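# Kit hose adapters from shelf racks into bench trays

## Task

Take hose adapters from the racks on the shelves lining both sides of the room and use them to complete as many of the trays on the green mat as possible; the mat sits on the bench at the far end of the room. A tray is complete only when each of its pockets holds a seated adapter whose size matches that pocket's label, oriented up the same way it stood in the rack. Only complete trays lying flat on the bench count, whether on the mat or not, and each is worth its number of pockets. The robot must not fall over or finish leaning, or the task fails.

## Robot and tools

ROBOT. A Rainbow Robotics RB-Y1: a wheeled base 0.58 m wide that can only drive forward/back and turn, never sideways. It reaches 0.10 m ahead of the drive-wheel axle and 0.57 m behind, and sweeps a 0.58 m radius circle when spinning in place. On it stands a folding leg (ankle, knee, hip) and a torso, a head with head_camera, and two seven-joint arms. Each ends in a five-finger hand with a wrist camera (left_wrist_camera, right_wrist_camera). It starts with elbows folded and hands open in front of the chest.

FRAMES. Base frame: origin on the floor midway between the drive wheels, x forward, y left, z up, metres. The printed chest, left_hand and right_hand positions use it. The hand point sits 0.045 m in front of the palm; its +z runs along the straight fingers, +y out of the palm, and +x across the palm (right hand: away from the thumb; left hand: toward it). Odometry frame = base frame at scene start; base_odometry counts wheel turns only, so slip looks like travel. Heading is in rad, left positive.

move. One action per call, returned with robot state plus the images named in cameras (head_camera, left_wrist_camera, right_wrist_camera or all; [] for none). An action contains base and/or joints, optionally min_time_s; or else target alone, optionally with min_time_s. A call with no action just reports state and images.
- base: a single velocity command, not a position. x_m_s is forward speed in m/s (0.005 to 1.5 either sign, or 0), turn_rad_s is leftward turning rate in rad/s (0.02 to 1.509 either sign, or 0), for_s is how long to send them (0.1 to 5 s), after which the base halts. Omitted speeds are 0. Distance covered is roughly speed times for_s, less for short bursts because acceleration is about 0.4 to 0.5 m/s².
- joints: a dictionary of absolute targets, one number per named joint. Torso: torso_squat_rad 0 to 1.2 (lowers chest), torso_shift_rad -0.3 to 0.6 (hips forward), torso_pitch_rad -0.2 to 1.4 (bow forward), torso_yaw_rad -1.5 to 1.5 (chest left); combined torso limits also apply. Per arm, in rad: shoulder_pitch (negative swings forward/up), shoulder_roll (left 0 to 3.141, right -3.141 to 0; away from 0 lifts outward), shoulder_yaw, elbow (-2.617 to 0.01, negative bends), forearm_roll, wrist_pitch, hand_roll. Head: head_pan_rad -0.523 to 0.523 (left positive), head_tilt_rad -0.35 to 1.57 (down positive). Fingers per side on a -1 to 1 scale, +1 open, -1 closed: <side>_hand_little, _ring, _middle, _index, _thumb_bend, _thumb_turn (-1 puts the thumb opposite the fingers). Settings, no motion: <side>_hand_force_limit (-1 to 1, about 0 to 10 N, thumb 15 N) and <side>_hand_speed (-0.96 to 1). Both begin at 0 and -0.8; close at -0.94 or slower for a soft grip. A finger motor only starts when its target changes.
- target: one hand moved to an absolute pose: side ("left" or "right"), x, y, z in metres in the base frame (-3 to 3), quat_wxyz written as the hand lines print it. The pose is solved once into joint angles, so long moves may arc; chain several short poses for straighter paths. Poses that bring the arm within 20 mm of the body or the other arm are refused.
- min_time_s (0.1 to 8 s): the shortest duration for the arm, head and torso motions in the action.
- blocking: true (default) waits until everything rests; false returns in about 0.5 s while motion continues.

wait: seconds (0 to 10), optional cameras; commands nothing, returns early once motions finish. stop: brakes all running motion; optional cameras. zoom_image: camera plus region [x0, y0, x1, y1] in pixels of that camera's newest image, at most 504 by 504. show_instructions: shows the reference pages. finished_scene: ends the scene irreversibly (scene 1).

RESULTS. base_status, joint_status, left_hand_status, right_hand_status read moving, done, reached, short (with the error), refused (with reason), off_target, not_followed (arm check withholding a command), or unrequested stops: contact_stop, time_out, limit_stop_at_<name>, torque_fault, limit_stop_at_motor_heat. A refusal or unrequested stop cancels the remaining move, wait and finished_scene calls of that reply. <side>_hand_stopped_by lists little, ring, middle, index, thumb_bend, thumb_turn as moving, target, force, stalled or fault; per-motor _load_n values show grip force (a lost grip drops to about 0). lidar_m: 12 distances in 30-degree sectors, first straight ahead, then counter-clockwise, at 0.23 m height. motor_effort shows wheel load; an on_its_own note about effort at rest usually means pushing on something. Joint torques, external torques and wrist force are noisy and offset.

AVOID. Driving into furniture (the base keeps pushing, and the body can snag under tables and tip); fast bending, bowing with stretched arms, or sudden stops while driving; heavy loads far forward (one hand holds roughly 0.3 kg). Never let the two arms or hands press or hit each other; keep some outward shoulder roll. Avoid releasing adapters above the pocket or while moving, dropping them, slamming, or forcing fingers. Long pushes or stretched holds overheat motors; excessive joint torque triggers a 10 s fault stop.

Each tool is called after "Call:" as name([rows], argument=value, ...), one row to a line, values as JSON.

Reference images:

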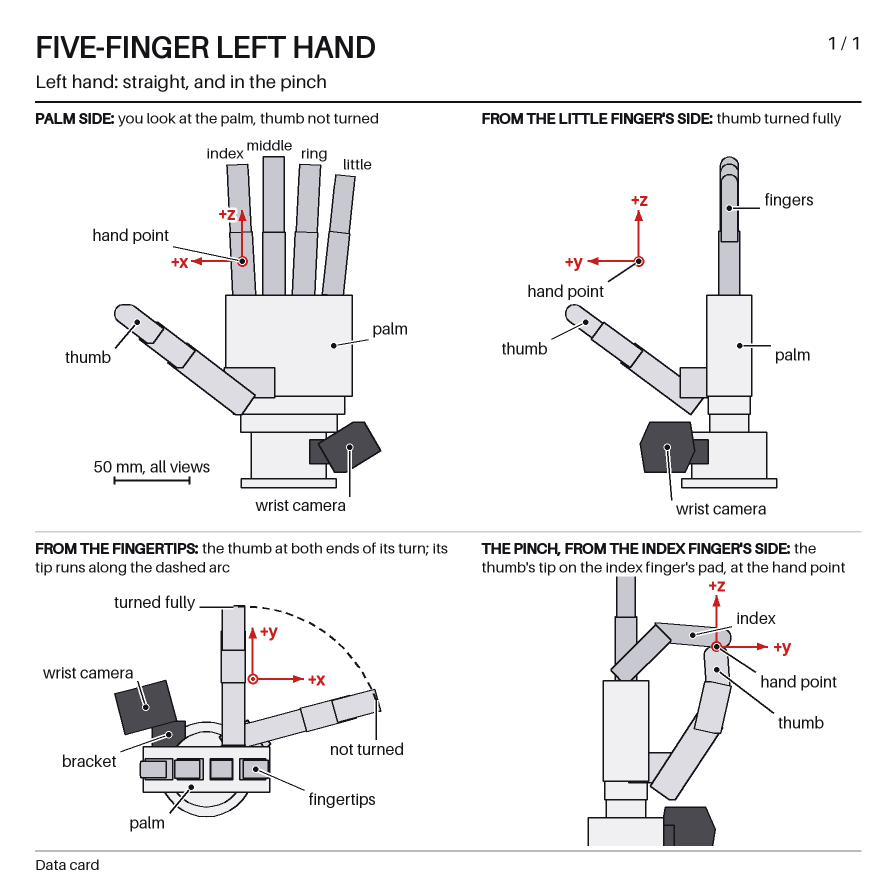

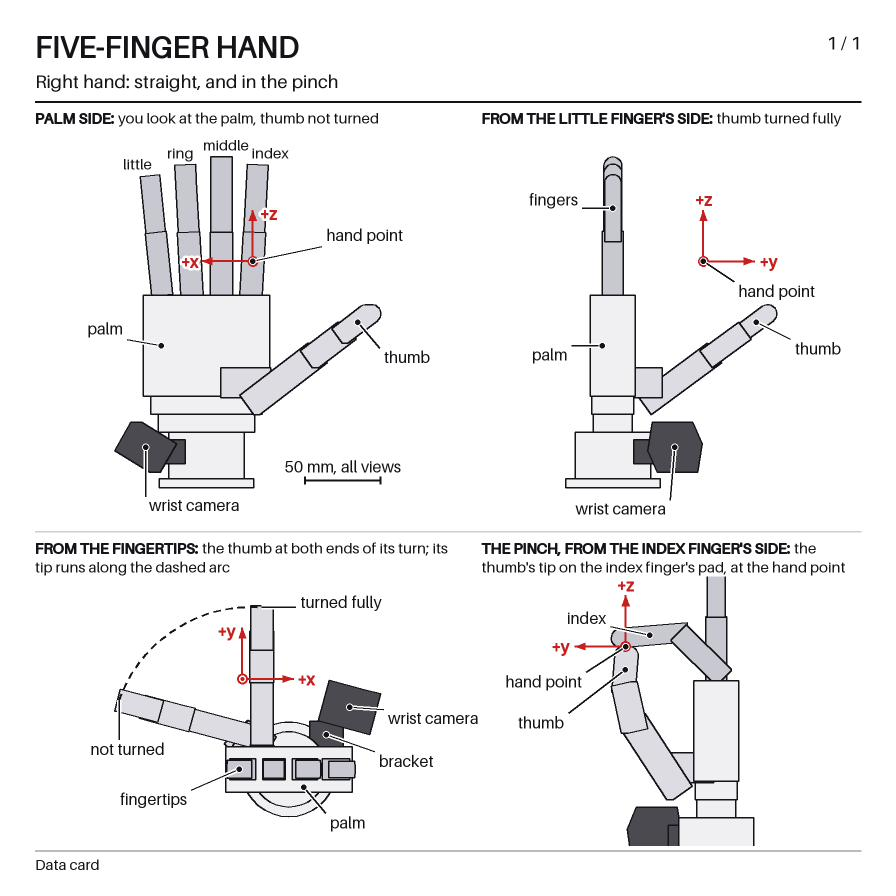

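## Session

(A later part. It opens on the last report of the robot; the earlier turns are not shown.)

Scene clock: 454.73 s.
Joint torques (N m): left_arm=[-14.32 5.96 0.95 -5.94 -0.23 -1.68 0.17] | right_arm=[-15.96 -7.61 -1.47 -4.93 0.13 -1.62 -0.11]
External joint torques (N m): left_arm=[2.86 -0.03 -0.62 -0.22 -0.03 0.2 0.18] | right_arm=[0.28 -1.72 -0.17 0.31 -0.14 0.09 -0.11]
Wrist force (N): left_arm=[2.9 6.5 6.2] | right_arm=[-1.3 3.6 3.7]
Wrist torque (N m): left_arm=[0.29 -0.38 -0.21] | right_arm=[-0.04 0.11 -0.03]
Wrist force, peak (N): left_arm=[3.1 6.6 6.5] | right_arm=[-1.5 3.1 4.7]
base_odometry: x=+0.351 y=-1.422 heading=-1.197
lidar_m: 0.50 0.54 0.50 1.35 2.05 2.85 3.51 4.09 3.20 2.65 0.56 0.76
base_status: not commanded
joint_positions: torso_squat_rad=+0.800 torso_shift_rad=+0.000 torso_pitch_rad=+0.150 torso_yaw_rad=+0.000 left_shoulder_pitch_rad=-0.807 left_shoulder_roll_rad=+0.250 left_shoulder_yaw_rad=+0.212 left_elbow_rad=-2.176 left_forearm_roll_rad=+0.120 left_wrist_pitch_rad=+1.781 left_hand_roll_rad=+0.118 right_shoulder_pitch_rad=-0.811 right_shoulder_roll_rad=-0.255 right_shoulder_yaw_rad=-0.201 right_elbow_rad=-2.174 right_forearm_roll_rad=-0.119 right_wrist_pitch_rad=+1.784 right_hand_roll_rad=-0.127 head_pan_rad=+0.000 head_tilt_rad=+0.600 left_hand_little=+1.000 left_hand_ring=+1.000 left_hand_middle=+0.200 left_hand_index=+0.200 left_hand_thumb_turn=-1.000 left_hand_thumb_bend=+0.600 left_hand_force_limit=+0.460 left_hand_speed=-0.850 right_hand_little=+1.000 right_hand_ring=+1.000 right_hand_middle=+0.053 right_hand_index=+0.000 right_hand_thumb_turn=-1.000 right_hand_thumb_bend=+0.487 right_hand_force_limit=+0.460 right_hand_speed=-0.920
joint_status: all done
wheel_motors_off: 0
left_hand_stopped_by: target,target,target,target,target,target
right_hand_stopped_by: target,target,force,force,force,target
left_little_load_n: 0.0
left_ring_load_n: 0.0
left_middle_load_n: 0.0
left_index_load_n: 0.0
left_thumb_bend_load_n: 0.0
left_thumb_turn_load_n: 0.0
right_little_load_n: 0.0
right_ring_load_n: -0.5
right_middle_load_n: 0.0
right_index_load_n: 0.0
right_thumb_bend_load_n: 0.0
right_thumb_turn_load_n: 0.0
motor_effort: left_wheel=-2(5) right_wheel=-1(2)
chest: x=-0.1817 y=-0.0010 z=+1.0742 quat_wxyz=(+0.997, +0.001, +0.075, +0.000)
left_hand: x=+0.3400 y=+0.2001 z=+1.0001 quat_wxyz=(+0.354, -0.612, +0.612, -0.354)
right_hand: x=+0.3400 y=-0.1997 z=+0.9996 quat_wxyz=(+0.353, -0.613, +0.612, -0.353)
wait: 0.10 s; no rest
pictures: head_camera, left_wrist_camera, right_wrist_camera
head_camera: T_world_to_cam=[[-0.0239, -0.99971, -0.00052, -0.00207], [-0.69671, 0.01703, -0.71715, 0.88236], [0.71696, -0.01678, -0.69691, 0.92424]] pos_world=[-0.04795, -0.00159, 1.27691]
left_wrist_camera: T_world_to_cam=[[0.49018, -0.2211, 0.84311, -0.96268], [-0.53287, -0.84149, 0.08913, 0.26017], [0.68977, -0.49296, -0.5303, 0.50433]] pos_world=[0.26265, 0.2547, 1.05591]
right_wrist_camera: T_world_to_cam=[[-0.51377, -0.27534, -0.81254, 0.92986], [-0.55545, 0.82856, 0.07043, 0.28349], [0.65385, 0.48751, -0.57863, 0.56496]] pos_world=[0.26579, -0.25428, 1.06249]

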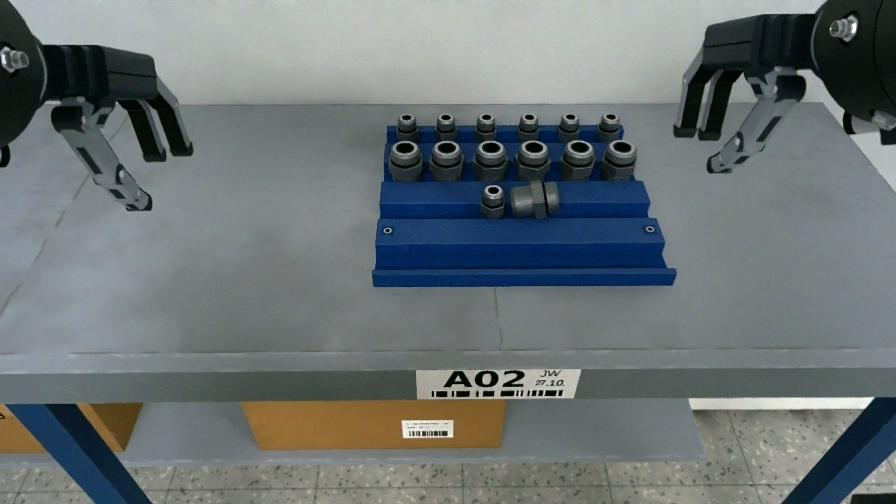

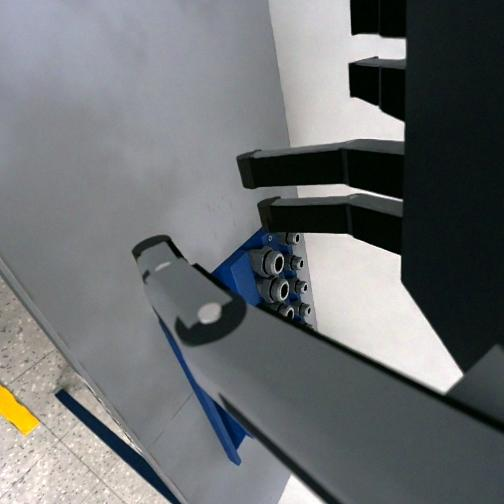

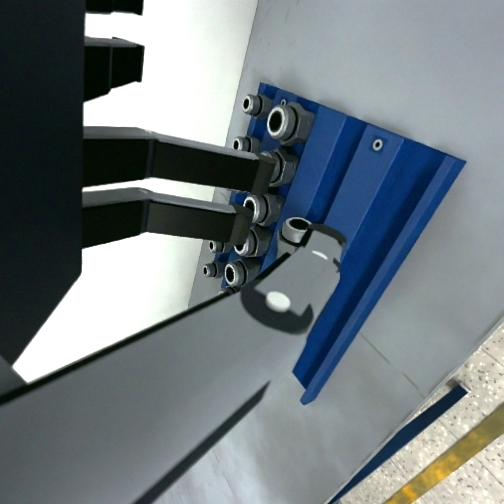

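Call:
move(joints={"right_hand_speed":-0.6,"right_hand_index":0.2,"right_hand_middle":0.2,"right_hand_thumb_bend":0.62})

Call:
move(target={"side":"right","x":0.538,"y":-0.2106,"z":0.93,"quat_wxyz":[0.3536,-0.6124,0.6124,-0.3536]}, min_time_s=1.1)

Call:
move(target={"side":"right","x":0.538,"y":-0.2106,"z":0.868,"quat_wxyz":[0.3536,-0.6124,0.6124,-0.3536]}, min_time_s=0.6, cameras=["right_wrist_camera"])

Call:
zoom_image(camera="right_wrist_camera", region=[180, 80, 460, 330])

Scene clock: 457.63 s.
Joint torques (N m): left_arm=[-13.98 5.76 0.63 -6.25 -0.37 -1.64 0.24] | right_arm=[-16.46 -7.31 -1.52 -4.84 0.18 -1.71 0.03]
External joint torques (N m): left_arm=[3.2 -0.23 -0.94 -0.52 -0.18 0.25 0.25] | right_arm=[-0.22 -1.42 -0.22 0.4 -0.09 0 0.03]
Wrist force (N): left_arm=[2.8 6.4 6.3] | right_arm=[-1.6 3.1 4.6]
Wrist torque (N m): left_arm=[0.29 -0.37 -0.22] | right_arm=[-0.20 0.14 -0.07]
Wrist force, peak (N): left_arm=[3.2 6.8 6.4] | right_arm=[-1.5 4.2 4.3]
move: done
base_odometry: x=+0.351 y=-1.422 heading=-1.197
lidar_m: 0.50 0.54 0.48 1.35 2.04 2.84 3.53 4.09 3.19 2.64 0.56 0.75
base_status: not commanded
joint_positions: torso_squat_rad=+0.800 torso_shift_rad=+0.000 torso_pitch_rad=+0.150 torso_yaw_rad=+0.000 left_shoulder_pitch_rad=-0.807 left_shoulder_roll_rad=+0.250 left_shoulder_yaw_rad=+0.212 left_elbow_rad=-2.176 left_forearm_roll_rad=+0.120 left_wrist_pitch_rad=+1.781 left_hand_roll_rad=+0.118 right_shoulder_pitch_rad=-0.811 right_shoulder_roll_rad=-0.255 right_shoulder_yaw_rad=-0.201 right_elbow_rad=-2.174 right_forearm_roll_rad=-0.119 right_wrist_pitch_rad=+1.784 right_hand_roll_rad=-0.127 head_pan_rad=+0.000 head_tilt_rad=+0.600 left_hand_little=+1.000 left_hand_ring=+1.000 left_hand_middle=+0.200 left_hand_index=+0.200 left_hand_thumb_turn=-1.000 left_hand_thumb_bend=+0.600 left_hand_force_limit=+0.460 left_hand_speed=-0.850 right_hand_little=+1.000 right_hand_ring=+1.000 right_hand_middle=+0.200 right_hand_index=+0.200 right_hand_thumb_turn=-1.000 right_hand_thumb_bend=+0.620 right_hand_force_limit=+0.460 right_hand_speed=-0.600
joint_status: all done
wheel_motors_off: 0
left_hand_stopped_by: target,target,target,target,target,target
right_hand_stopped_by: target,target,target,target,target,target
left_little_load_n: -0.5
left_ring_load_n: 0.0
left_middle_load_n: 0.0
left_index_load_n: 0.0
left_thumb_bend_load_n: 0.0
left_thumb_turn_load_n: 0.0
right_little_load_n: 0.0
right_ring_load_n: 0.0
right_middle_load_n: 0.5
right_index_load_n: 0.0
right_thumb_bend_load_n: 0.0
right_thumb_turn_load_n: 0.0
motor_effort: left_wheel=+0(4) right_wheel=-1(2)
chest: x=-0.1817 y=-0.0010 z=+1.0742 quat_wxyz=(+0.997, +0.001, +0.075, +0.000)
left_hand: x=+0.3400 y=+0.2001 z=+1.0001 quat_wxyz=(+0.354, -0.612, +0.612, -0.354)
right_hand: x=+0.3400 y=-0.1997 z=+0.9996 quat_wxyz=(+0.353, -0.613, +0.612, -0.353)
pictures: none

Scene clock: 459.30 s.
Joint torques (N m): left_arm=[-14 5.66 1 -5.89 -0.18 -1.77 0] | right_arm=[-24.33 -11.19 -1.24 -8.74 0.12 -1.41 0.05]
External joint torques (N m): left_arm=[3.18 -0.34 -0.57 -0.17 0.02 0.12 0.01] | right_arm=[-0.39 -2.2 -0.53 0.72 -0.09 0.32 0.04]
Wrist force (N): left_arm=[2.8 6.4 6.4] | right_arm=[-1.7 3.7 4.4]
Wrist torque (N m): left_arm=[0.27 -0.35 -0.21] | right_arm=[-0.08 0.11 0.00]
Wrist force, peak (N): left_arm=[3.0 6.8 6.7] | right_arm=[-1.5 4.3 4.8]
move: done
base_odometry: x=+0.351 y=-1.422 heading=-1.197
lidar_m: 0.50 0.52 0.50 1.36 2.05 2.85 3.53 4.08 3.21 2.66 0.56 0.74
base_status: not commanded
joint_positions: torso_squat_rad=+0.800 torso_shift_rad=+0.000 torso_pitch_rad=+0.150 torso_yaw_rad=+0.000 left_shoulder_pitch_rad=-0.807 left_shoulder_roll_rad=+0.250 left_shoulder_yaw_rad=+0.212 left_elbow_rad=-2.176 left_forearm_roll_rad=+0.120 left_wrist_pitch_rad=+1.781 left_hand_roll_rad=+0.118 right_shoulder_pitch_rad=-1.181 right_shoulder_roll_rad=-0.306 right_shoulder_yaw_rad=-0.235 right_elbow_rad=-0.973 right_forearm_roll_rad=-0.106 right_wrist_pitch_rad=+0.959 right_hand_roll_rad=-0.026 head_pan_rad=+0.000 head_tilt_rad=+0.600 left_hand_little=+1.000 left_hand_ring=+1.000 left_hand_middle=+0.200 left_hand_index=+0.200 left_hand_thumb_turn=-1.000 left_hand_thumb_bend=+0.600 left_hand_force_limit=+0.460 left_hand_speed=-0.850 right_hand_little=+1.000 right_hand_ring=+1.000 right_hand_middle=+0.200 right_hand_index=+0.200 right_hand_thumb_turn=-1.000 right_hand_thumb_bend=+0.620 right_hand_force_limit=+0.460 right_hand_speed=-0.600
joint_status: all done
wheel_motors_off: 0
left_hand_stopped_by: target,target,target,target,target,target
right_hand_stopped_by: target,target,target,target,target,target
left_little_load_n: 0.0
left_ring_load_n: 0.0
left_middle_load_n: 0.0
left_index_load_n: 0.0
left_thumb_bend_load_n: 0.0
left_thumb_turn_load_n: 0.0
right_little_load_n: 0.0
right_ring_load_n: 0.0
right_middle_load_n: 0.0
right_index_load_n: 0.0
right_thumb_bend_load_n: 0.0
right_thumb_turn_load_n: -0.5
motor_effort: left_wheel=-1(5) right_wheel=-1(2)
chest: x=-0.1817 y=-0.0010 z=+1.0742 quat_wxyz=(+0.997, +0.001, +0.075, +0.000)
left_hand: x=+0.3400 y=+0.2001 z=+1.0001 quat_wxyz=(+0.354, -0.612, +0.612, -0.354)
right_hand: x=+0.5378 y=-0.2104 z=+0.9299 quat_wxyz=(+0.354, -0.612, +0.612, -0.354)
right_hand_status: reached (checked arc that bows 53 mm and turns the hand up to 7 deg, planned for 1.3 s): 0 mm and 0.0 deg off.
pictures: none

Scene clock: 460.23 s.
Joint torques (N m): left_arm=[-14.3 5.93 1.07 -6.12 -0.19 -1.7 0.01] | right_arm=[-24.5 -9.94 0.44 -9.23 0.26 -1.66 0.18]
External joint torques (N m): left_arm=[2.88 -0.06 -0.5 -0.39 0.01 0.18 0.01] | right_arm=[-0.94 -1.27 1.03 0.5 0.06 0.07 0.17]
Wrist force (N): left_arm=[3.0 6.6 6.4] | right_arm=[-1.2 3.8 4.1]
Wrist torque (N m): left_arm=[0.27 -0.39 -0.20] | right_arm=[-0.08 0.09 0.00]
Wrist force, peak (N): left_arm=[2.8 6.9 6.5] | right_arm=[-1.6 4.8 3.8]
move: done
base_odometry: x=+0.351 y=-1.422 heading=-1.197
lidar_m: 0.50 0.53 0.50 1.35 2.05 2.85 3.51 4.09 3.20 2.66 0.56 0.75
base_status: not commanded
joint_positions: torso_squat_rad=+0.800 torso_shift_rad=+0.000 torso_pitch_rad=+0.150 torso_yaw_rad=+0.000 left_shoulder_pitch_rad=-0.807 left_shoulder_roll_rad=+0.250 left_shoulder_yaw_rad=+0.212 left_elbow_rad=-2.176 left_forearm_roll_rad=+0.120 left_wrist_pitch_rad=+1.781 left_hand_roll_rad=+0.118 right_shoulder_pitch_rad=-1.107 right_shoulder_roll_rad=-0.272 right_shoulder_yaw_rad=-0.232 right_elbow_rad=-0.887 right_forearm_roll_rad=-0.101 right_wrist_pitch_rad=+0.793 right_hand_roll_rad=-0.016 head_pan_rad=+0.000 head_tilt_rad=+0.600 left_hand_little=+1.000 left_hand_ring=+1.000 left_hand_middle=+0.200 left_hand_index=+0.200 left_hand_thumb_turn=-1.000 left_hand_thumb_bend=+0.600 left_hand_force_limit=+0.460 left_hand_speed=-0.850 right_hand_little=+1.000 right_hand_ring=+1.000 right_hand_middle=+0.200 right_hand_index=+0.200 right_hand_thumb_turn=-1.000 right_hand_thumb_bend=+0.620 right_hand_force_limit=+0.460 right_hand_speed=-0.600
joint_status: all done
wheel_motors_off: 0
left_hand_stopped_by: target,target,target,target,target,target
right_hand_stopped_by: target,target,target,target,target,target
left_little_load_n: 0.0
left_ring_load_n: 0.0
left_middle_load_n: 0.0
left_index_load_n: 0.0
left_thumb_bend_load_n: 0.0
left_thumb_turn_load_n: 0.0
right_little_load_n: -0.5
right_ring_load_n: 0.0
right_middle_load_n: 0.0
right_index_load_n: 0.0
right_thumb_bend_load_n: 0.0
right_thumb_turn_load_n: 0.0
motor_effort: left_wheel=-1(5) right_wheel=-1(2)
chest: x=-0.1817 y=-0.0010 z=+1.0742 quat_wxyz=(+0.997, +0.001, +0.075, +0.000)
left_hand: x=+0.3400 y=+0.2001 z=+1.0001 quat_wxyz=(+0.354, -0.612, +0.612, -0.354)
right_hand: x=+0.5377 y=-0.2107 z=+0.8678 quat_wxyz=(+0.354, -0.612, +0.613, -0.354)
right_hand_status: reached (checked arc that bows 3 mm and turns the hand up to 0 deg, planned for 0.6 s): 0 mm and 0.0 deg off.
right_wrist_camera: T_world_to_cam=[[-0.51305, -0.27481, -0.81318, 0.92152], [-0.55458, 0.82921, 0.06967, 0.41205], [0.65515, 0.48671, -0.57783, 0.36314]] pos_world=[0.46339, -0.26519, 0.93049]

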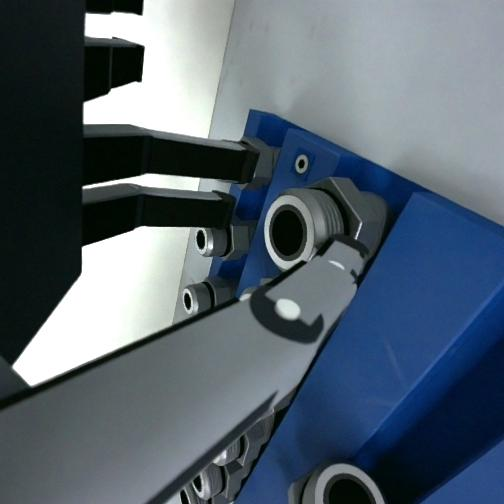

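Scaled by 1.800 from the camera's image (finer frame: 720x720).

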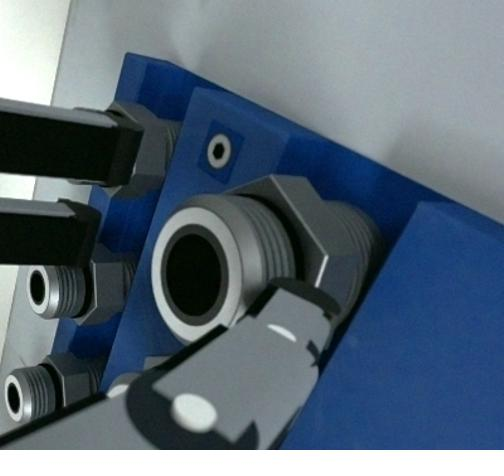

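Call:
move(target={"side":"right","x":0.536,"y":-0.2108,"z":0.85,"quat_wxyz":[0.3536,-0.6124,0.6124,-0.3536]})

Call:
move(joints={"right_hand_speed":-0.92,"right_hand_force_limit":0.5,"right_hand_index":-0.31,"right_hand_middle":-0.31,"right_hand_thumb_bend":0.04})

Call:
move(target={"side":"right","x":0.536,"y":-0.2108,"z":0.868,"quat_wxyz":[0.3536,-0.6124,0.6124,-0.3536]}, min_time_s=1.2, cameras=["right_wrist_camera"])

Scene clock: 461.30 s.
Joint torques (N m): left_arm=[-14.13 6.13 0.87 -6.12 -0.42 -1.59 -0.03] | right_arm=[-24.31 -9.9 0.09 -9.25 0.27 -1.69 0.07]
External joint torques (N m): left_arm=[3.05 0.14 -0.7 -0.39 -0.22 0.3 -0.02] | right_arm=[-0.93 -1.35 0.65 0.52 0.07 0.03 0.07]
Wrist force (N): left_arm=[2.7 6.7 6.4] | right_arm=[-1.2 3.2 4.2]
Wrist torque (N m): left_arm=[0.30 -0.33 -0.24] | right_arm=[-0.16 0.09 -0.06]
Wrist force, peak (N): left_arm=[3.0 6.7 6.7] | right_arm=[-1.6 6.5 4.6]
move: done
base_odometry: x=+0.351 y=-1.422 heading=-1.197
lidar_m: 0.50 0.53 0.50 1.36 2.05 2.84 3.51 4.08 3.20 2.64 0.56 0.74
base_status: not commanded
joint_positions: torso_squat_rad=+0.800 torso_shift_rad=+0.000 torso_pitch_rad=+0.150 torso_yaw_rad=+0.000 left_shoulder_pitch_rad=-0.807 left_shoulder_roll_rad=+0.250 left_shoulder_yaw_rad=+0.212 left_elbow_rad=-2.176 left_forearm_roll_rad=+0.120 left_wrist_pitch_rad=+1.781 left_hand_roll_rad=+0.118 right_shoulder_pitch_rad=-1.084 right_shoulder_roll_rad=-0.263 right_shoulder_yaw_rad=-0.230 right_elbow_rad=-0.865 right_forearm_roll_rad=-0.100 right_wrist_pitch_rad=+0.747 right_hand_roll_rad=-0.012 head_pan_rad=+0.000 head_tilt_rad=+0.600 left_hand_little=+1.000 left_hand_ring=+1.000 left_hand_middle=+0.200 left_hand_index=+0.200 left_hand_thumb_turn=-1.000 left_hand_thumb_bend=+0.600 left_hand_force_limit=+0.460 left_hand_speed=-0.850 right_hand_little=+1.000 right_hand_ring=+1.000 right_hand_middle=+0.200 right_hand_index=+0.200 right_hand_thumb_turn=-1.000 right_hand_thumb_bend=+0.620 right_hand_force_limit=+0.460 right_hand_speed=-0.600
joint_status: all done
wheel_motors_off: 0
left_hand_stopped_by: target,target,target,target,target,target
right_hand_stopped_by: target,target,target,target,target,target
left_little_load_n: -0.5
left_ring_load_n: 0.0
left_middle_load_n: 0.0
left_index_load_n: 0.0
left_thumb_bend_load_n: 0.0
left_thumb_turn_load_n: 0.0
right_little_load_n: 0.0
right_ring_load_n: 0.0
right_middle_load_n: 0.0
right_index_load_n: 0.0
right_thumb_bend_load_n: 0.0
right_thumb_turn_load_n: 0.0
motor_effort: left_wheel=-1(3) right_wheel=-1(2)
chest: x=-0.1817 y=-0.0010 z=+1.0742 quat_wxyz=(+0.997, +0.001, +0.075, +0.000)
left_hand: x=+0.3400 y=+0.2000 z=+1.0001 quat_wxyz=(+0.354, -0.612, +0.612, -0.354)
right_hand: x=+0.5358 y=-0.2109 z=+0.8498 quat_wxyz=(+0.354, -0.612, +0.613, -0.353)
right_hand_status: reached (checked arc that bows 1 mm and turns the hand up to 0 deg, planned for 0.2 s): 0 mm and 0.0 deg off.
pictures: none

Scene clock: 463.87 s.
Joint torques (N m): left_arm=[-14.05 5.78 0.93 -6.04 -0.34 -1.64 0.09] | right_arm=[-23.84 -10.01 -0.07 -9.09 0.17 -1.3 0.16]
External joint torques (N m): left_arm=[3.13 -0.21 -0.64 -0.32 -0.14 0.25 0.09] | right_arm=[-0.46 -1.46 0.49 0.67 -0.03 0.42 0.16]
Wrist force (N): left_arm=[2.9 6.6 6.2] | right_arm=[-1.3 1.9 7.1]
Wrist torque (N m): left_arm=[0.31 -0.39 -0.21] | right_arm=[-0.08 -0.06 0.02]
Wrist force, peak (N): left_arm=[3.0 6.9 6.5] | right_arm=[-1.3 3.0 7.8]
move: off_target
base_odometry: x=+0.351 y=-1.422 heading=-1.197
lidar_m: 0.50 0.52 0.49 1.34 2.04 2.84 3.50 4.08 3.19 2.65 0.57 0.76
base_status: not commanded
joint_positions: torso_squat_rad=+0.800 torso_shift_rad=+0.000 torso_pitch_rad=+0.150 torso_yaw_rad=+0.000 left_shoulder_pitch_rad=-0.807 left_shoulder_roll_rad=+0.250 left_shoulder_yaw_rad=+0.212 left_elbow_rad=-2.176 left_forearm_roll_rad=+0.120 left_wrist_pitch_rad=+1.781 left_hand_roll_rad=+0.118 right_shoulder_pitch_rad=-1.084 right_shoulder_roll_rad=-0.263 right_shoulder_yaw_rad=-0.230 right_elbow_rad=-0.865 right_forearm_roll_rad=-0.100 right_wrist_pitch_rad=+0.747 right_hand_roll_rad=-0.012 head_pan_rad=+0.000 head_tilt_rad=+0.600 left_hand_little=+1.000 left_hand_ring=+1.000 left_hand_middle=+0.200 left_hand_index=+0.200 left_hand_thumb_turn=-1.000 left_hand_thumb_bend=+0.600 left_hand_force_limit=+0.460 left_hand_speed=-0.850 right_hand_little=+1.000 right_hand_ring=+1.000 right_hand_middle=+0.039 right_hand_index=-0.022 right_hand_thumb_turn=-1.000 right_hand_thumb_bend=+0.511 right_hand_force_limit=+0.500 right_hand_speed=-0.920
joint_status: right_hand_middle off_target (ended at +0.039, target -0.310); right_hand_index off_target (ended at -0.022, target -0.310); right_hand_thumb_bend off_target (ended at +0.511, target +0.040); the others done
wheel_motors_off: 0
left_hand_stopped_by: target,target,target,target,target,target
right_hand_stopped_by: target,target,force,force,force,target
left_little_load_n: 0.0
left_ring_load_n: 0.0
left_middle_load_n: 0.0
left_index_load_n: 0.0
left_thumb_bend_load_n: 0.0
left_thumb_turn_load_n: 0.0
right_little_load_n: 0.0
right_ring_load_n: 0.0
right_middle_load_n: 8.5
right_index_load_n: 8.0
right_thumb_bend_load_n: 11.5
right_thumb_turn_load_n: 1.5
motor_effort: left_wheel=-2(5) right_wheel=-1(2)
chest: x=-0.1817 y=-0.0010 z=+1.0742 quat_wxyz=(+0.997, +0.001, +0.075, +0.000)
left_hand: x=+0.3400 y=+0.2000 z=+1.0001 quat_wxyz=(+0.354, -0.612, +0.612, -0.354)
right_hand: x=+0.5358 y=-0.2109 z=+0.8498 quat_wxyz=(+0.354, -0.612, +0.612, -0.354)
pictures: none

Scene clock: 465.40 s.
Joint torques (N m): left_arm=[-13.91 6.33 0.28 -6.13 -0.21 -1.62 -0.05] | right_arm=[-26.38 -12.01 -1.64 -10.32 -0.12 -1.76 -0.48]
External joint torques (N m): left_arm=[3.27 0.33 -1.29 -0.4 -0.02 0.27 -0.04] | right_arm=[-2.92 -3.39 -1.03 -0.6 -0.32 -0.04 -0.49]
Wrist force (N): left_arm=[2.8 6.5 6.2] | right_arm=[-1.8 4.5 4.6]
Wrist torque (N m): left_arm=[0.29 -0.37 -0.20] | right_arm=[-0.20 0.16 -0.22]
Wrist force, peak (N): left_arm=[2.7 6.7 6.6] | right_arm=[-0.6 6.1 5.2]
move: done
base_odometry: x=+0.351 y=-1.422 heading=-1.197
lidar_m: 0.50 0.52 0.50 1.35 2.05 2.85 3.51 4.09 3.21 2.66 0.56 0.75
base_status: not commanded
joint_positions: torso_squat_rad=+0.800 torso_shift_rad=+0.000 torso_pitch_rad=+0.150 torso_yaw_rad=+0.000 left_shoulder_pitch_rad=-0.807 left_shoulder_roll_rad=+0.250 left_shoulder_yaw_rad=+0.212 left_elbow_rad=-2.176 left_forearm_roll_rad=+0.120 left_wrist_pitch_rad=+1.781 left_hand_roll_rad=+0.118 right_shoulder_pitch_rad=-1.097 right_shoulder_roll_rad=-0.270 right_shoulder_yaw_rad=-0.231 right_elbow_rad=-0.905 right_forearm_roll_rad=-0.101 right_wrist_pitch_rad=+0.803 right_hand_roll_rad=-0.015 head_pan_rad=+0.000 head_tilt_rad=+0.600 left_hand_little=+1.000 left_hand_ring=+1.000 left_hand_middle=+0.200 left_hand_index=+0.200 left_hand_thumb_turn=-1.000 left_hand_thumb_bend=+0.600 left_hand_force_limit=+0.460 left_hand_speed=-0.850 right_hand_little=+1.000 right_hand_ring=+1.000 right_hand_middle=+0.039 right_hand_index=-0.022 right_hand_thumb_turn=-1.000 right_hand_thumb_bend=+0.511 right_hand_force_limit=+0.500 right_hand_speed=-0.920
joint_status: all done
wheel_motors_off: 0
left_hand_stopped_by: target,target,target,target,target,target
right_hand_stopped_by: target,target,force,force,force,target
left_little_load_n: 0.0
left_ring_load_n: 0.0
left_middle_load_n: 0.0
left_index_load_n: 0.0
left_thumb_bend_load_n: 0.0
left_thumb_turn_load_n: 0.0
right_little_load_n: 0.0
right_ring_load_n: 0.0
right_middle_load_n: 5.0
right_index_load_n: 2.5
right_thumb_bend_load_n: 6.5
right_thumb_turn_load_n: 1.0
motor_effort: left_wheel=-2(4) right_wheel=-1(2)
chest: x=-0.1817 y=-0.0010 z=+1.0742 quat_wxyz=(+0.997, +0.001, +0.075, +0.000)
left_hand: x=+0.3400 y=+0.2000 z=+1.0001 quat_wxyz=(+0.354, -0.612, +0.612, -0.354)
right_hand: x=+0.5357 y=-0.2106 z=+0.8671 quat_wxyz=(+0.353, -0.613, +0.613, -0.353)
right_hand_status: reached (checked arc that bows 0 mm and turns the hand up to 0 deg, planned for 1.2 s): 1 mm and 0.1 deg off.
right_wrist_camera: T_world_to_cam=[[-0.5142, -0.27556, -0.8122, 0.91963], [-0.55529, 0.82867, 0.0704, 0.41052], [0.65364, 0.48721, -0.57912, 0.36601]] pos_world=[0.46159, -0.26508, 0.92998]

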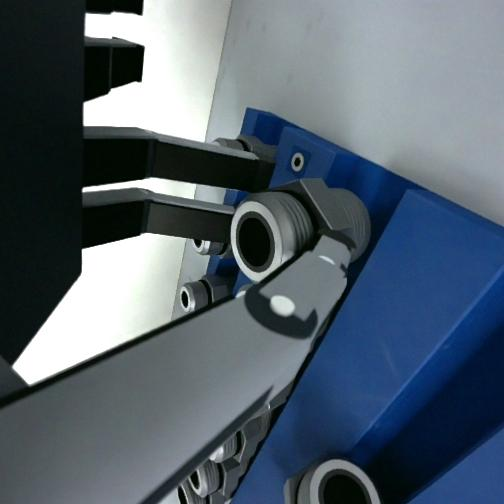

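Call:
move(target={"side":"right","x":0.536,"y":-0.2108,"z":0.8505,"quat_wxyz":[0.3536,-0.6124,0.6124,-0.3536]}, min_time_s=1)

Call:
move(joints={"right_hand_speed":-0.85,"right_hand_index":0.2,"right_hand_middle":0.2,"right_hand_thumb_bend":0.62})

Call:
move(target={"side":"right","x":0.536,"y":-0.2108,"z":0.856,"quat_wxyz":[0.3536,-0.6124,0.6124,-0.3536]}, cameras=["right_wrist_camera"])

Call:
zoom_image(camera="right_wrist_camera", region=[180, 80, 460, 330])

Scene clock: 467.50 s.
Joint torques (N m): left_arm=[-14.13 5.73 0.54 -5.87 -0.23 -1.68 0.19] | right_arm=[-20.04 -6.48 1.25 -6.42 0.18 -0.92 0.15]
External joint torques (N m): left_arm=[3.05 -0.27 -1.03 -0.14 -0.03 0.21 0.2] | right_arm=[3.35 2.09 1.82 3.35 -0.03 0.81 0.14]
Wrist force (N): left_arm=[3.1 6.5 6.2] | right_arm=[-0.4 -2.5 -2.4]
Wrist torque (N m): left_arm=[0.30 -0.43 -0.19] | right_arm=[-0.23 0.09 -0.10]
Wrist force, peak (N): left_arm=[3.1 6.6 6.6] | right_arm=[-1.3 5.8 5.7]
move: done
base_odometry: x=+0.351 y=-1.422 heading=-1.197
lidar_m: 0.51 0.53 0.50 1.36 2.05 2.84 3.51 4.08 3.19 2.65 0.56 0.75
base_status: not commanded
joint_positions: torso_squat_rad=+0.800 torso_shift_rad=+0.000 torso_pitch_rad=+0.150 torso_yaw_rad=+0.000 left_shoulder_pitch_rad=-0.807 left_shoulder_roll_rad=+0.250 left_shoulder_yaw_rad=+0.212 left_elbow_rad=-2.176 left_forearm_roll_rad=+0.120 left_wrist_pitch_rad=+1.781 left_hand_roll_rad=+0.118 right_shoulder_pitch_rad=-1.085 right_shoulder_roll_rad=-0.264 right_shoulder_yaw_rad=-0.230 right_elbow_rad=-0.867 right_forearm_roll_rad=-0.100 right_wrist_pitch_rad=+0.748 right_hand_roll_rad=-0.012 head_pan_rad=+0.000 head_tilt_rad=+0.600 left_hand_little=+1.000 left_hand_ring=+1.000 left_hand_middle=+0.200 left_hand_index=+0.200 left_hand_thumb_turn=-1.000 left_hand_thumb_bend=+0.600 left_hand_force_limit=+0.460 left_hand_speed=-0.850 right_hand_little=+1.000 right_hand_ring=+1.000 right_hand_middle=+0.039 right_hand_index=-0.022 right_hand_thumb_turn=-1.000 right_hand_thumb_bend=+0.511 right_hand_force_limit=+0.500 right_hand_speed=-0.920
joint_status: all done
wheel_motors_off: 0
left_hand_stopped_by: target,target,target,target,target,target
right_hand_stopped_by: target,target,force,force,force,target
left_little_load_n: 0.0
left_ring_load_n: 0.0
left_middle_load_n: 0.0
left_index_load_n: 0.0
left_thumb_bend_load_n: 0.0
left_thumb_turn_load_n: 0.0
right_little_load_n: 0.0
right_ring_load_n: -0.5
right_middle_load_n: 6.0
right_index_load_n: 3.5
right_thumb_bend_load_n: 5.0
right_thumb_turn_load_n: -1.0
motor_effort: left_wheel=-1(5) right_wheel=-1(2)
chest: x=-0.1818 y=-0.0010 z=+1.0742 quat_wxyz=(+0.997, +0.001, +0.075, +0.000)
left_hand: x=+0.3399 y=+0.2000 z=+1.0002 quat_wxyz=(+0.354, -0.612, +0.612, -0.354)
right_hand: x=+0.5363 y=-0.2112 z=+0.8516 quat_wxyz=(+0.354, -0.612, +0.612, -0.354)
right_hand_status: reached (checked arc that bows 0 mm and turns the hand up to 0 deg, planned for 1.0 s): 1 mm and 0.1 deg off.
pictures: none

Scene clock: 468.50 s.
Joint torques (N m): left_arm=[-14.22 6.08 1.51 -6.2 -0.37 -1.68 0.09] | right_arm=[-22.57 -8.68 0.56 -8.86 0.21 -1.29 0.28]
External joint torques (N m): left_arm=[2.96 0.08 -0.06 -0.47 -0.17 0.2 0.09] | right_arm=[0.82 -0.12 1.12 0.91 0 0.44 0.27]
Wrist force (N): left_arm=[2.9 6.5 6.2] | right_arm=[-0.2 3.3 3.6]
Wrist torque (N m): left_arm=[0.29 -0.37 -0.21] | right_arm=[-0.10 -0.08 -0.01]
Wrist force, peak (N): left_arm=[3.0 6.9 6.4] | right_arm=[-0.9 3.5 5.0]
move: done
base_odometry: x=+0.351 y=-1.422 heading=-1.197
lidar_m: 0.50 0.52 0.49 1.36 2.05 2.83 3.52 4.09 3.20 2.64 0.57 0.75
base_status: not commanded
joint_positions: torso_squat_rad=+0.800 torso_shift_rad=+0.000 torso_pitch_rad=+0.150 torso_yaw_rad=+0.000 left_shoulder_pitch_rad=-0.807 left_shoulder_roll_rad=+0.250 left_shoulder_yaw_rad=+0.212 left_elbow_rad=-2.176 left_forearm_roll_rad=+0.120 left_wrist_pitch_rad=+1.781 left_hand_roll_rad=+0.118 right_shoulder_pitch_rad=-1.084 right_shoulder_roll_rad=-0.263 right_shoulder_yaw_rad=-0.230 right_elbow_rad=-0.866 right_forearm_roll_rad=-0.100 right_wrist_pitch_rad=+0.749 right_hand_roll_rad=-0.012 head_pan_rad=+0.000 head_tilt_rad=+0.600 left_hand_little=+1.000 left_hand_ring=+1.000 left_hand_middle=+0.200 left_hand_index=+0.200 left_hand_thumb_turn=-1.000 left_hand_thumb_bend=+0.600 left_hand_force_limit=+0.460 left_hand_speed=-0.850 right_hand_little=+1.000 right_hand_ring=+1.000 right_hand_middle=+0.200 right_hand_index=+0.200 right_hand_thumb_turn=-1.000 right_hand_thumb_bend=+0.620 right_hand_force_limit=+0.500 right_hand_speed=-0.850
joint_status: all done
wheel_motors_off: 0
left_hand_stopped_by: target,target,target,target,target,target
right_hand_stopped_by: target,target,target,target,target,target
left_little_load_n: 0.0
left_ring_load_n: 0.0
left_middle_load_n: 0.0
left_index_load_n: 0.0
left_thumb_bend_load_n: 0.5
left_thumb_turn_load_n: 0.0
right_little_load_n: 0.0
right_ring_load_n: 0.0
right_middle_load_n: 0.0
right_index_load_n: 0.0
right_thumb_bend_load_n: 0.0
right_thumb_turn_load_n: 0.0
motor_effort: left_wheel=+2(4) right_wheel=-1(2)
chest: x=-0.1818 y=-0.0010 z=+1.0742 quat_wxyz=(+0.997, +0.001, +0.075, +0.000)
left_hand: x=+0.3399 y=+0.2000 z=+1.0002 quat_wxyz=(+0.354, -0.612, +0.612, -0.354)
right_hand: x=+0.5359 y=-0.2110 z=+0.8507 quat_wxyz=(+0.354, -0.612, +0.612, -0.354)
pictures: none

Scene clock: 469.03 s.
Joint torques (N m): left_arm=[-13.59 6.18 1.52 -6.14 -0.06 -1.52 0.05] | right_arm=[-23.75 -9.38 -0.07 -9.03 0.06 -1.52 -0.03]
External joint torques (N m): left_arm=[3.59 0.19 -0.05 -0.42 0.13 0.36 0.06] | right_arm=[-0.32 -0.8 0.5 0.73 -0.14 0.21 -0.04]
Wrist force (N): left_arm=[3.0 6.6 6.4] | right_arm=[-0.7 3.2 3.5]
Wrist torque (N m): left_arm=[0.30 -0.38 -0.22] | right_arm=[-0.17 0.00 -0.16]
Wrist force, peak (N): left_arm=[3.5 6.5 6.5] | right_arm=[-0.6 4.3 4.3]
move: done
base_odometry: x=+0.351 y=-1.422 heading=-1.197
lidar_m: 0.50 0.53 0.50 1.34 2.06 2.86 3.52 4.08 3.20 2.66 0.56 0.76
base_status: not commanded
joint_positions: torso_squat_rad=+0.800 torso_shift_rad=+0.000 torso_pitch_rad=+0.150 torso_yaw_rad=+0.000 left_shoulder_pitch_rad=-0.807 left_shoulder_roll_rad=+0.250 left_shoulder_yaw_rad=+0.212 left_elbow_rad=-2.176 left_forearm_roll_rad=+0.120 left_wrist_pitch_rad=+1.781 left_hand_roll_rad=+0.118 right_shoulder_pitch_rad=-1.090 right_shoulder_roll_rad=-0.266 right_shoulder_yaw_rad=-0.230 right_elbow_rad=-0.876 right_forearm_roll_rad=-0.101 right_wrist_pitch_rad=+0.764 right_hand_roll_rad=-0.013 head_pan_rad=+0.000 head_tilt_rad=+0.600 left_hand_little=+1.000 left_hand_ring=+1.000 left_hand_middle=+0.200 left_hand_index=+0.200 left_hand_thumb_turn=-1.000 left_hand_thumb_bend=+0.600 left_hand_force_limit=+0.460 left_hand_speed=-0.850 right_hand_little=+1.000 right_hand_ring=+1.000 right_hand_middle=+0.200 right_hand_index=+0.200 right_hand_thumb_turn=-1.000 right_hand_thumb_bend=+0.620 right_hand_force_limit=+0.500 right_hand_speed=-0.850
joint_status: all done
wheel_motors_off: 0
left_hand_stopped_by: target,target,target,target,target,target
right_hand_stopped_by: target,target,target,target,target,target
left_little_load_n: 0.0
left_ring_load_n: 0.0
left_middle_load_n: 0.0
left_index_load_n: -0.5
left_thumb_bend_load_n: 0.0
left_thumb_turn_load_n: 0.0
right_little_load_n: 0.0
right_ring_load_n: 0.0
right_middle_load_n: 0.0
right_index_load_n: 0.0
right_thumb_bend_load_n: 0.0
right_thumb_turn_load_n: 0.0
motor_effort: left_wheel=+0(4) right_wheel=-1(2)
chest: x=-0.1818 y=-0.0010 z=+1.0742 quat_wxyz=(+0.997, +0.001, +0.075, +0.000)
left_hand: x=+0.3400 y=+0.2000 z=+1.0002 quat_wxyz=(+0.354, -0.612, +0.612, -0.354)
right_hand: x=+0.5361 y=-0.2109 z=+0.8558 quat_wxyz=(+0.354, -0.612, +0.612, -0.354)
right_hand_status: reached (checked arc that bows 0 mm and turns the hand up to 0 deg, planned for 0.1 s): 0 mm and 0.0 deg off.
right_wrist_camera: T_world_to_cam=[[-0.51327, -0.27513, -0.81293, 0.91073], [-0.55492, 0.82897, 0.06981, 0.41219], [0.65469, 0.48694, -0.57816, 0.35786]] pos_world=[0.46189, -0.26538, 0.91849]

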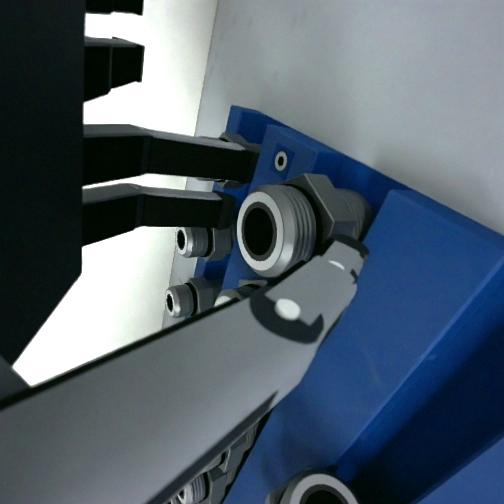

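Scaled by 1.800 from the camera's image (finer frame: 720x720).

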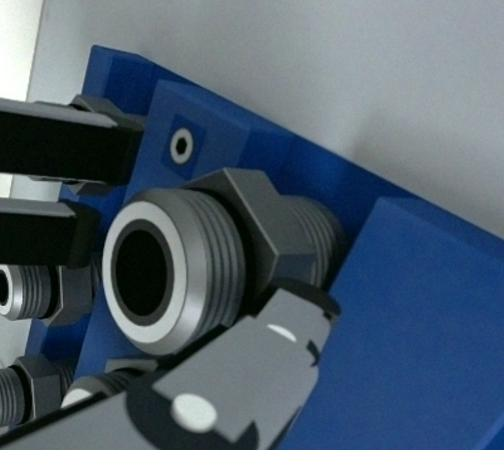

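Call:
move(target={"side":"right","x":0.537,"y":-0.2084,"z":0.856,"quat_wxyz":[0.3536,-0.6124,0.6124,-0.3536]})

Call:
move(joints={"right_hand_speed":-0.92,"right_hand_force_limit":0.5,"right_hand_index":-0.31,"right_hand_middle":-0.31,"right_hand_thumb_bend":0.04})

Call:
move(target={"side":"right","x":0.537,"y":-0.2084,"z":0.872,"quat_wxyz":[0.3536,-0.6124,0.6124,-0.3536]}, min_time_s=1.2, cameras=["right_wrist_camera"])

Scene clock: 470.10 s.
Joint torques (N m): left_arm=[-14.04 6.16 1.38 -5.93 -0.17 -1.6 0.19] | right_arm=[-23.97 -9.93 -0.29 -8.93 0.11 -1.62 0]
External joint torques (N m): left_arm=[3.14 0.17 -0.2 -0.2 0.03 0.29 0.2] | right_arm=[-0.49 -1.38 0.26 0.83 -0.1 0.11 -0.01]
Wrist force (N): left_arm=[2.8 6.7 6.3] | right_arm=[-0.9 3.6 4.2]
Wrist torque (N m): left_arm=[0.30 -0.34 -0.21] | right_arm=[-0.13 0.01 -0.20]
Wrist force, peak (N): left_arm=[2.9 6.8 6.6] | right_arm=[-1.1 4.2 4.8]
move: done
base_odometry: x=+0.351 y=-1.422 heading=-1.197
lidar_m: 0.50 0.52 0.49 1.37 2.06 2.85 3.51 4.07 3.20 2.64 0.56 0.75
base_status: not commanded
joint_positions: torso_squat_rad=+0.800 torso_shift_rad=+0.000 torso_pitch_rad=+0.150 torso_yaw_rad=+0.000 left_shoulder_pitch_rad=-0.807 left_shoulder_roll_rad=+0.250 left_shoulder_yaw_rad=+0.212 left_elbow_rad=-2.176 left_forearm_roll_rad=+0.120 left_wrist_pitch_rad=+1.781 left_hand_roll_rad=+0.118 right_shoulder_pitch_rad=-1.095 right_shoulder_roll_rad=-0.263 right_shoulder_yaw_rad=-0.229 right_elbow_rad=-0.868 right_forearm_roll_rad=-0.095 right_wrist_pitch_rad=+0.761 right_hand_roll_rad=-0.018 head_pan_rad=+0.000 head_tilt_rad=+0.600 left_hand_little=+1.000 left_hand_ring=+1.000 left_hand_middle=+0.200 left_hand_index=+0.200 left_hand_thumb_turn=-1.000 left_hand_thumb_bend=+0.600 left_hand_force_limit=+0.460 left_hand_speed=-0.850 right_hand_little=+1.000 right_hand_ring=+1.000 right_hand_middle=+0.200 right_hand_index=+0.200 right_hand_thumb_turn=-1.000 right_hand_thumb_bend=+0.620 right_hand_force_limit=+0.500 right_hand_speed=-0.850
joint_status: all done
wheel_motors_off: 0
left_hand_stopped_by: target,target,target,target,target,target
right_hand_stopped_by: target,target,target,target,target,target
left_little_load_n: 0.0
left_ring_load_n: 0.0
left_middle_load_n: 0.0
left_index_load_n: 0.0
left_thumb_bend_load_n: 0.0
left_thumb_turn_load_n: 0.0
right_little_load_n: 0.0
right_ring_load_n: 0.0
right_middle_load_n: 0.5
right_index_load_n: 0.0
right_thumb_bend_load_n: 0.0
right_thumb_turn_load_n: 0.0
motor_effort: left_wheel=-3(3) right_wheel=-1(2)
chest: x=-0.1818 y=-0.0010 z=+1.0742 quat_wxyz=(+0.997, +0.001, +0.075, +0.000)
left_hand: x=+0.3399 y=+0.2000 z=+1.0002 quat_wxyz=(+0.354, -0.612, +0.612, -0.354)
right_hand: x=+0.5369 y=-0.2084 z=+0.8558 quat_wxyz=(+0.354, -0.612, +0.612, -0.353)
right_hand_status: reached (checked arc that bows 0 mm and turns the hand up to 0 deg, planned for 0.1 s): 0 mm and 0.0 deg off.
pictures: none

Scene clock: 472.67 s.
Joint torques (N m): left_arm=[-13.79 6.54 1.21 -6.08 -0.24 -1.78 0.03] | right_arm=[-23.71 -9.71 -0.03 -8.93 0.2 -1.42 -0.04]
External joint torques (N m): left_arm=[3.39 0.54 -0.37 -0.36 -0.05 0.11 0.04] | right_arm=[-0.23 -1.16 0.53 0.83 -0.01 0.3 -0.05]
Wrist force (N): left_arm=[3.0 6.5 6.5] | right_arm=[-1.2 2.3 5.0]
Wrist torque (N m): left_arm=[0.28 -0.38 -0.21] | right_arm=[-0.23 0.06 -0.25]
Wrist force, peak (N): left_arm=[2.9 6.9 6.5] | right_arm=[-0.8 3.4 4.6]
move: off_target
base_odometry: x=+0.351 y=-1.422 heading=-1.197
lidar_m: 0.50 0.53 0.50 1.35 2.06 2.85 3.51 4.09 3.21 2.64 0.56 0.75
base_status: not commanded
joint_positions: torso_squat_rad=+0.800 torso_shift_rad=+0.000 torso_pitch_rad=+0.150 torso_yaw_rad=+0.000 left_shoulder_pitch_rad=-0.807 left_shoulder_roll_rad=+0.250 left_shoulder_yaw_rad=+0.212 left_elbow_rad=-2.176 left_forearm_roll_rad=+0.120 left_wrist_pitch_rad=+1.781 left_hand_roll_rad=+0.118 right_shoulder_pitch_rad=-1.095 right_shoulder_roll_rad=-0.263 right_shoulder_yaw_rad=-0.229 right_elbow_rad=-0.868 right_forearm_roll_rad=-0.095 right_wrist_pitch_rad=+0.761 right_hand_roll_rad=-0.018 head_pan_rad=+0.000 head_tilt_rad=+0.600 left_hand_little=+1.000 left_hand_ring=+1.000 left_hand_middle=+0.200 left_hand_index=+0.200 left_hand_thumb_turn=-1.000 left_hand_thumb_bend=+0.600 left_hand_force_limit=+0.460 left_hand_speed=-0.850 right_hand_little=+1.000 right_hand_ring=+1.000 right_hand_middle=-0.021 right_hand_index=-0.051 right_hand_thumb_turn=-1.000 right_hand_thumb_bend=+0.484 right_hand_force_limit=+0.500 right_hand_speed=-0.920
joint_status: right_hand_middle off_target (ended at -0.021, target -0.310); right_hand_index off_target (ended at -0.051, target -0.310); right_hand_thumb_bend off_target (ended at +0.484, target +0.040); the others done
wheel_motors_off: 0
left_hand_stopped_by: target,target,target,target,target,target
right_hand_stopped_by: target,target,force,force,force,target
left_little_load_n: 0.0
left_ring_load_n: 0.0
left_middle_load_n: 0.0
left_index_load_n: 0.0
left_thumb_bend_load_n: 0.0
left_thumb_turn_load_n: 0.0
right_little_load_n: 0.0
right_ring_load_n: 0.0
right_middle_load_n: 6.5
right_index_load_n: 9.0
right_thumb_bend_load_n: 11.5
right_thumb_turn_load_n: 0.5
motor_effort: left_wheel=+1(4) right_wheel=-1(2)
chest: x=-0.1818 y=-0.0010 z=+1.0742 quat_wxyz=(+0.997, +0.001, +0.075, +0.000)
left_hand: x=+0.3399 y=+0.2000 z=+1.0002 quat_wxyz=(+0.354, -0.612, +0.612, -0.354)
right_hand: x=+0.5369 y=-0.2084 z=+0.8559 quat_wxyz=(+0.354, -0.612, +0.612, -0.354)
pictures: none

Scene clock: 474.20 s.
Joint torques (N m): left_arm=[-14.2 6.05 1.29 -6.07 -0.24 -1.68 0.1] | right_arm=[-26.44 -11.88 -1.66 -10.24 -0.19 -1.85 -0.38]
External joint torques (N m): left_arm=[2.98 0.05 -0.28 -0.34 -0.04 0.21 0.11] | right_arm=[-2.89 -3.28 -1.07 -0.53 -0.41 -0.12 -0.39]
Wrist force (N): left_arm=[3.0 6.4 6.0] | right_arm=[-1.3 5.2 5.1]
Wrist torque (N m): left_arm=[0.29 -0.40 -0.20] | right_arm=[-0.10 0.06 -0.18]
Wrist force, peak (N): left_arm=[2.9 6.6 6.7] | right_arm=[-0.4 5.6 8.7]
move: done
base_odometry: x=+0.351 y=-1.422 heading=-1.197
lidar_m: 0.50 0.53 0.50 1.37 2.07 2.85 3.51 4.09 3.21 2.65 0.56 0.75
base_status: not commanded
joint_positions: torso_squat_rad=+0.800 torso_shift_rad=+0.000 torso_pitch_rad=+0.150 torso_yaw_rad=+0.000 left_shoulder_pitch_rad=-0.807 left_shoulder_roll_rad=+0.250 left_shoulder_yaw_rad=+0.212 left_elbow_rad=-2.176 left_forearm_roll_rad=+0.120 left_wrist_pitch_rad=+1.781 left_hand_roll_rad=+0.118 right_shoulder_pitch_rad=-1.107 right_shoulder_roll_rad=-0.269 right_shoulder_yaw_rad=-0.230 right_elbow_rad=-0.903 right_forearm_roll_rad=-0.095 right_wrist_pitch_rad=+0.810 right_hand_roll_rad=-0.021 head_pan_rad=+0.000 head_tilt_rad=+0.600 left_hand_little=+1.000 left_hand_ring=+1.000 left_hand_middle=+0.200 left_hand_index=+0.200 left_hand_thumb_turn=-1.000 left_hand_thumb_bend=+0.600 left_hand_force_limit=+0.460 left_hand_speed=-0.850 right_hand_little=+1.000 right_hand_ring=+1.000 right_hand_middle=-0.021 right_hand_index=-0.051 right_hand_thumb_turn=-1.000 right_hand_thumb_bend=+0.484 right_hand_force_limit=+0.500 right_hand_speed=-0.920
joint_status: all done
wheel_motors_off: 0
left_hand_stopped_by: target,target,target,target,target,target
right_hand_stopped_by: target,target,force,force,force,target
left_little_load_n: 0.0
left_ring_load_n: 0.0
left_middle_load_n: 0.0
left_index_load_n: 0.0
left_thumb_bend_load_n: 0.0
left_thumb_turn_load_n: 0.0
right_little_load_n: 0.0
right_ring_load_n: 0.0
right_middle_load_n: 6.0
right_index_load_n: 8.0
right_thumb_bend_load_n: 11.5
right_thumb_turn_load_n: 0.5
motor_effort: left_wheel=-3(4) right_wheel=-2(3)
chest: x=-0.1818 y=-0.0010 z=+1.0742 quat_wxyz=(+0.997, +0.001, +0.075, +0.000)
left_hand: x=+0.3399 y=+0.2000 z=+1.0002 quat_wxyz=(+0.354, -0.612, +0.612, -0.354)
right_hand: x=+0.5367 y=-0.2082 z=+0.8711 quat_wxyz=(+0.353, -0.613, +0.612, -0.353)
right_hand_status: reached (checked arc that bows 0 mm and turns the hand up to 0 deg, planned for 1.2 s): 1 mm and 0.1 deg off.
right_wrist_camera: T_world_to_cam=[[-0.5141, -0.27559, -0.81225, 0.92405], [-0.55534, 0.82864, 0.07034, 0.40887], [0.65368, 0.48723, -0.57905, 0.36643]] pos_world=[0.46259, -0.26268, 0.93398]

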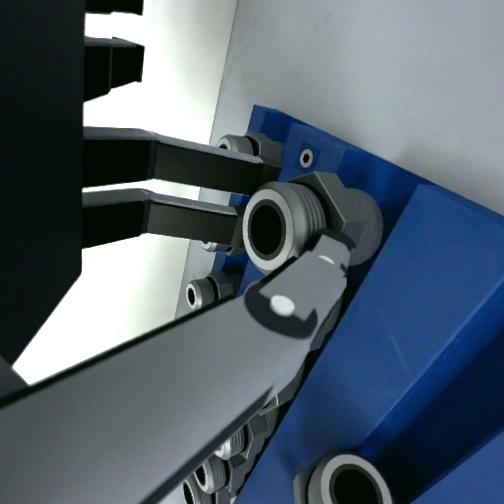

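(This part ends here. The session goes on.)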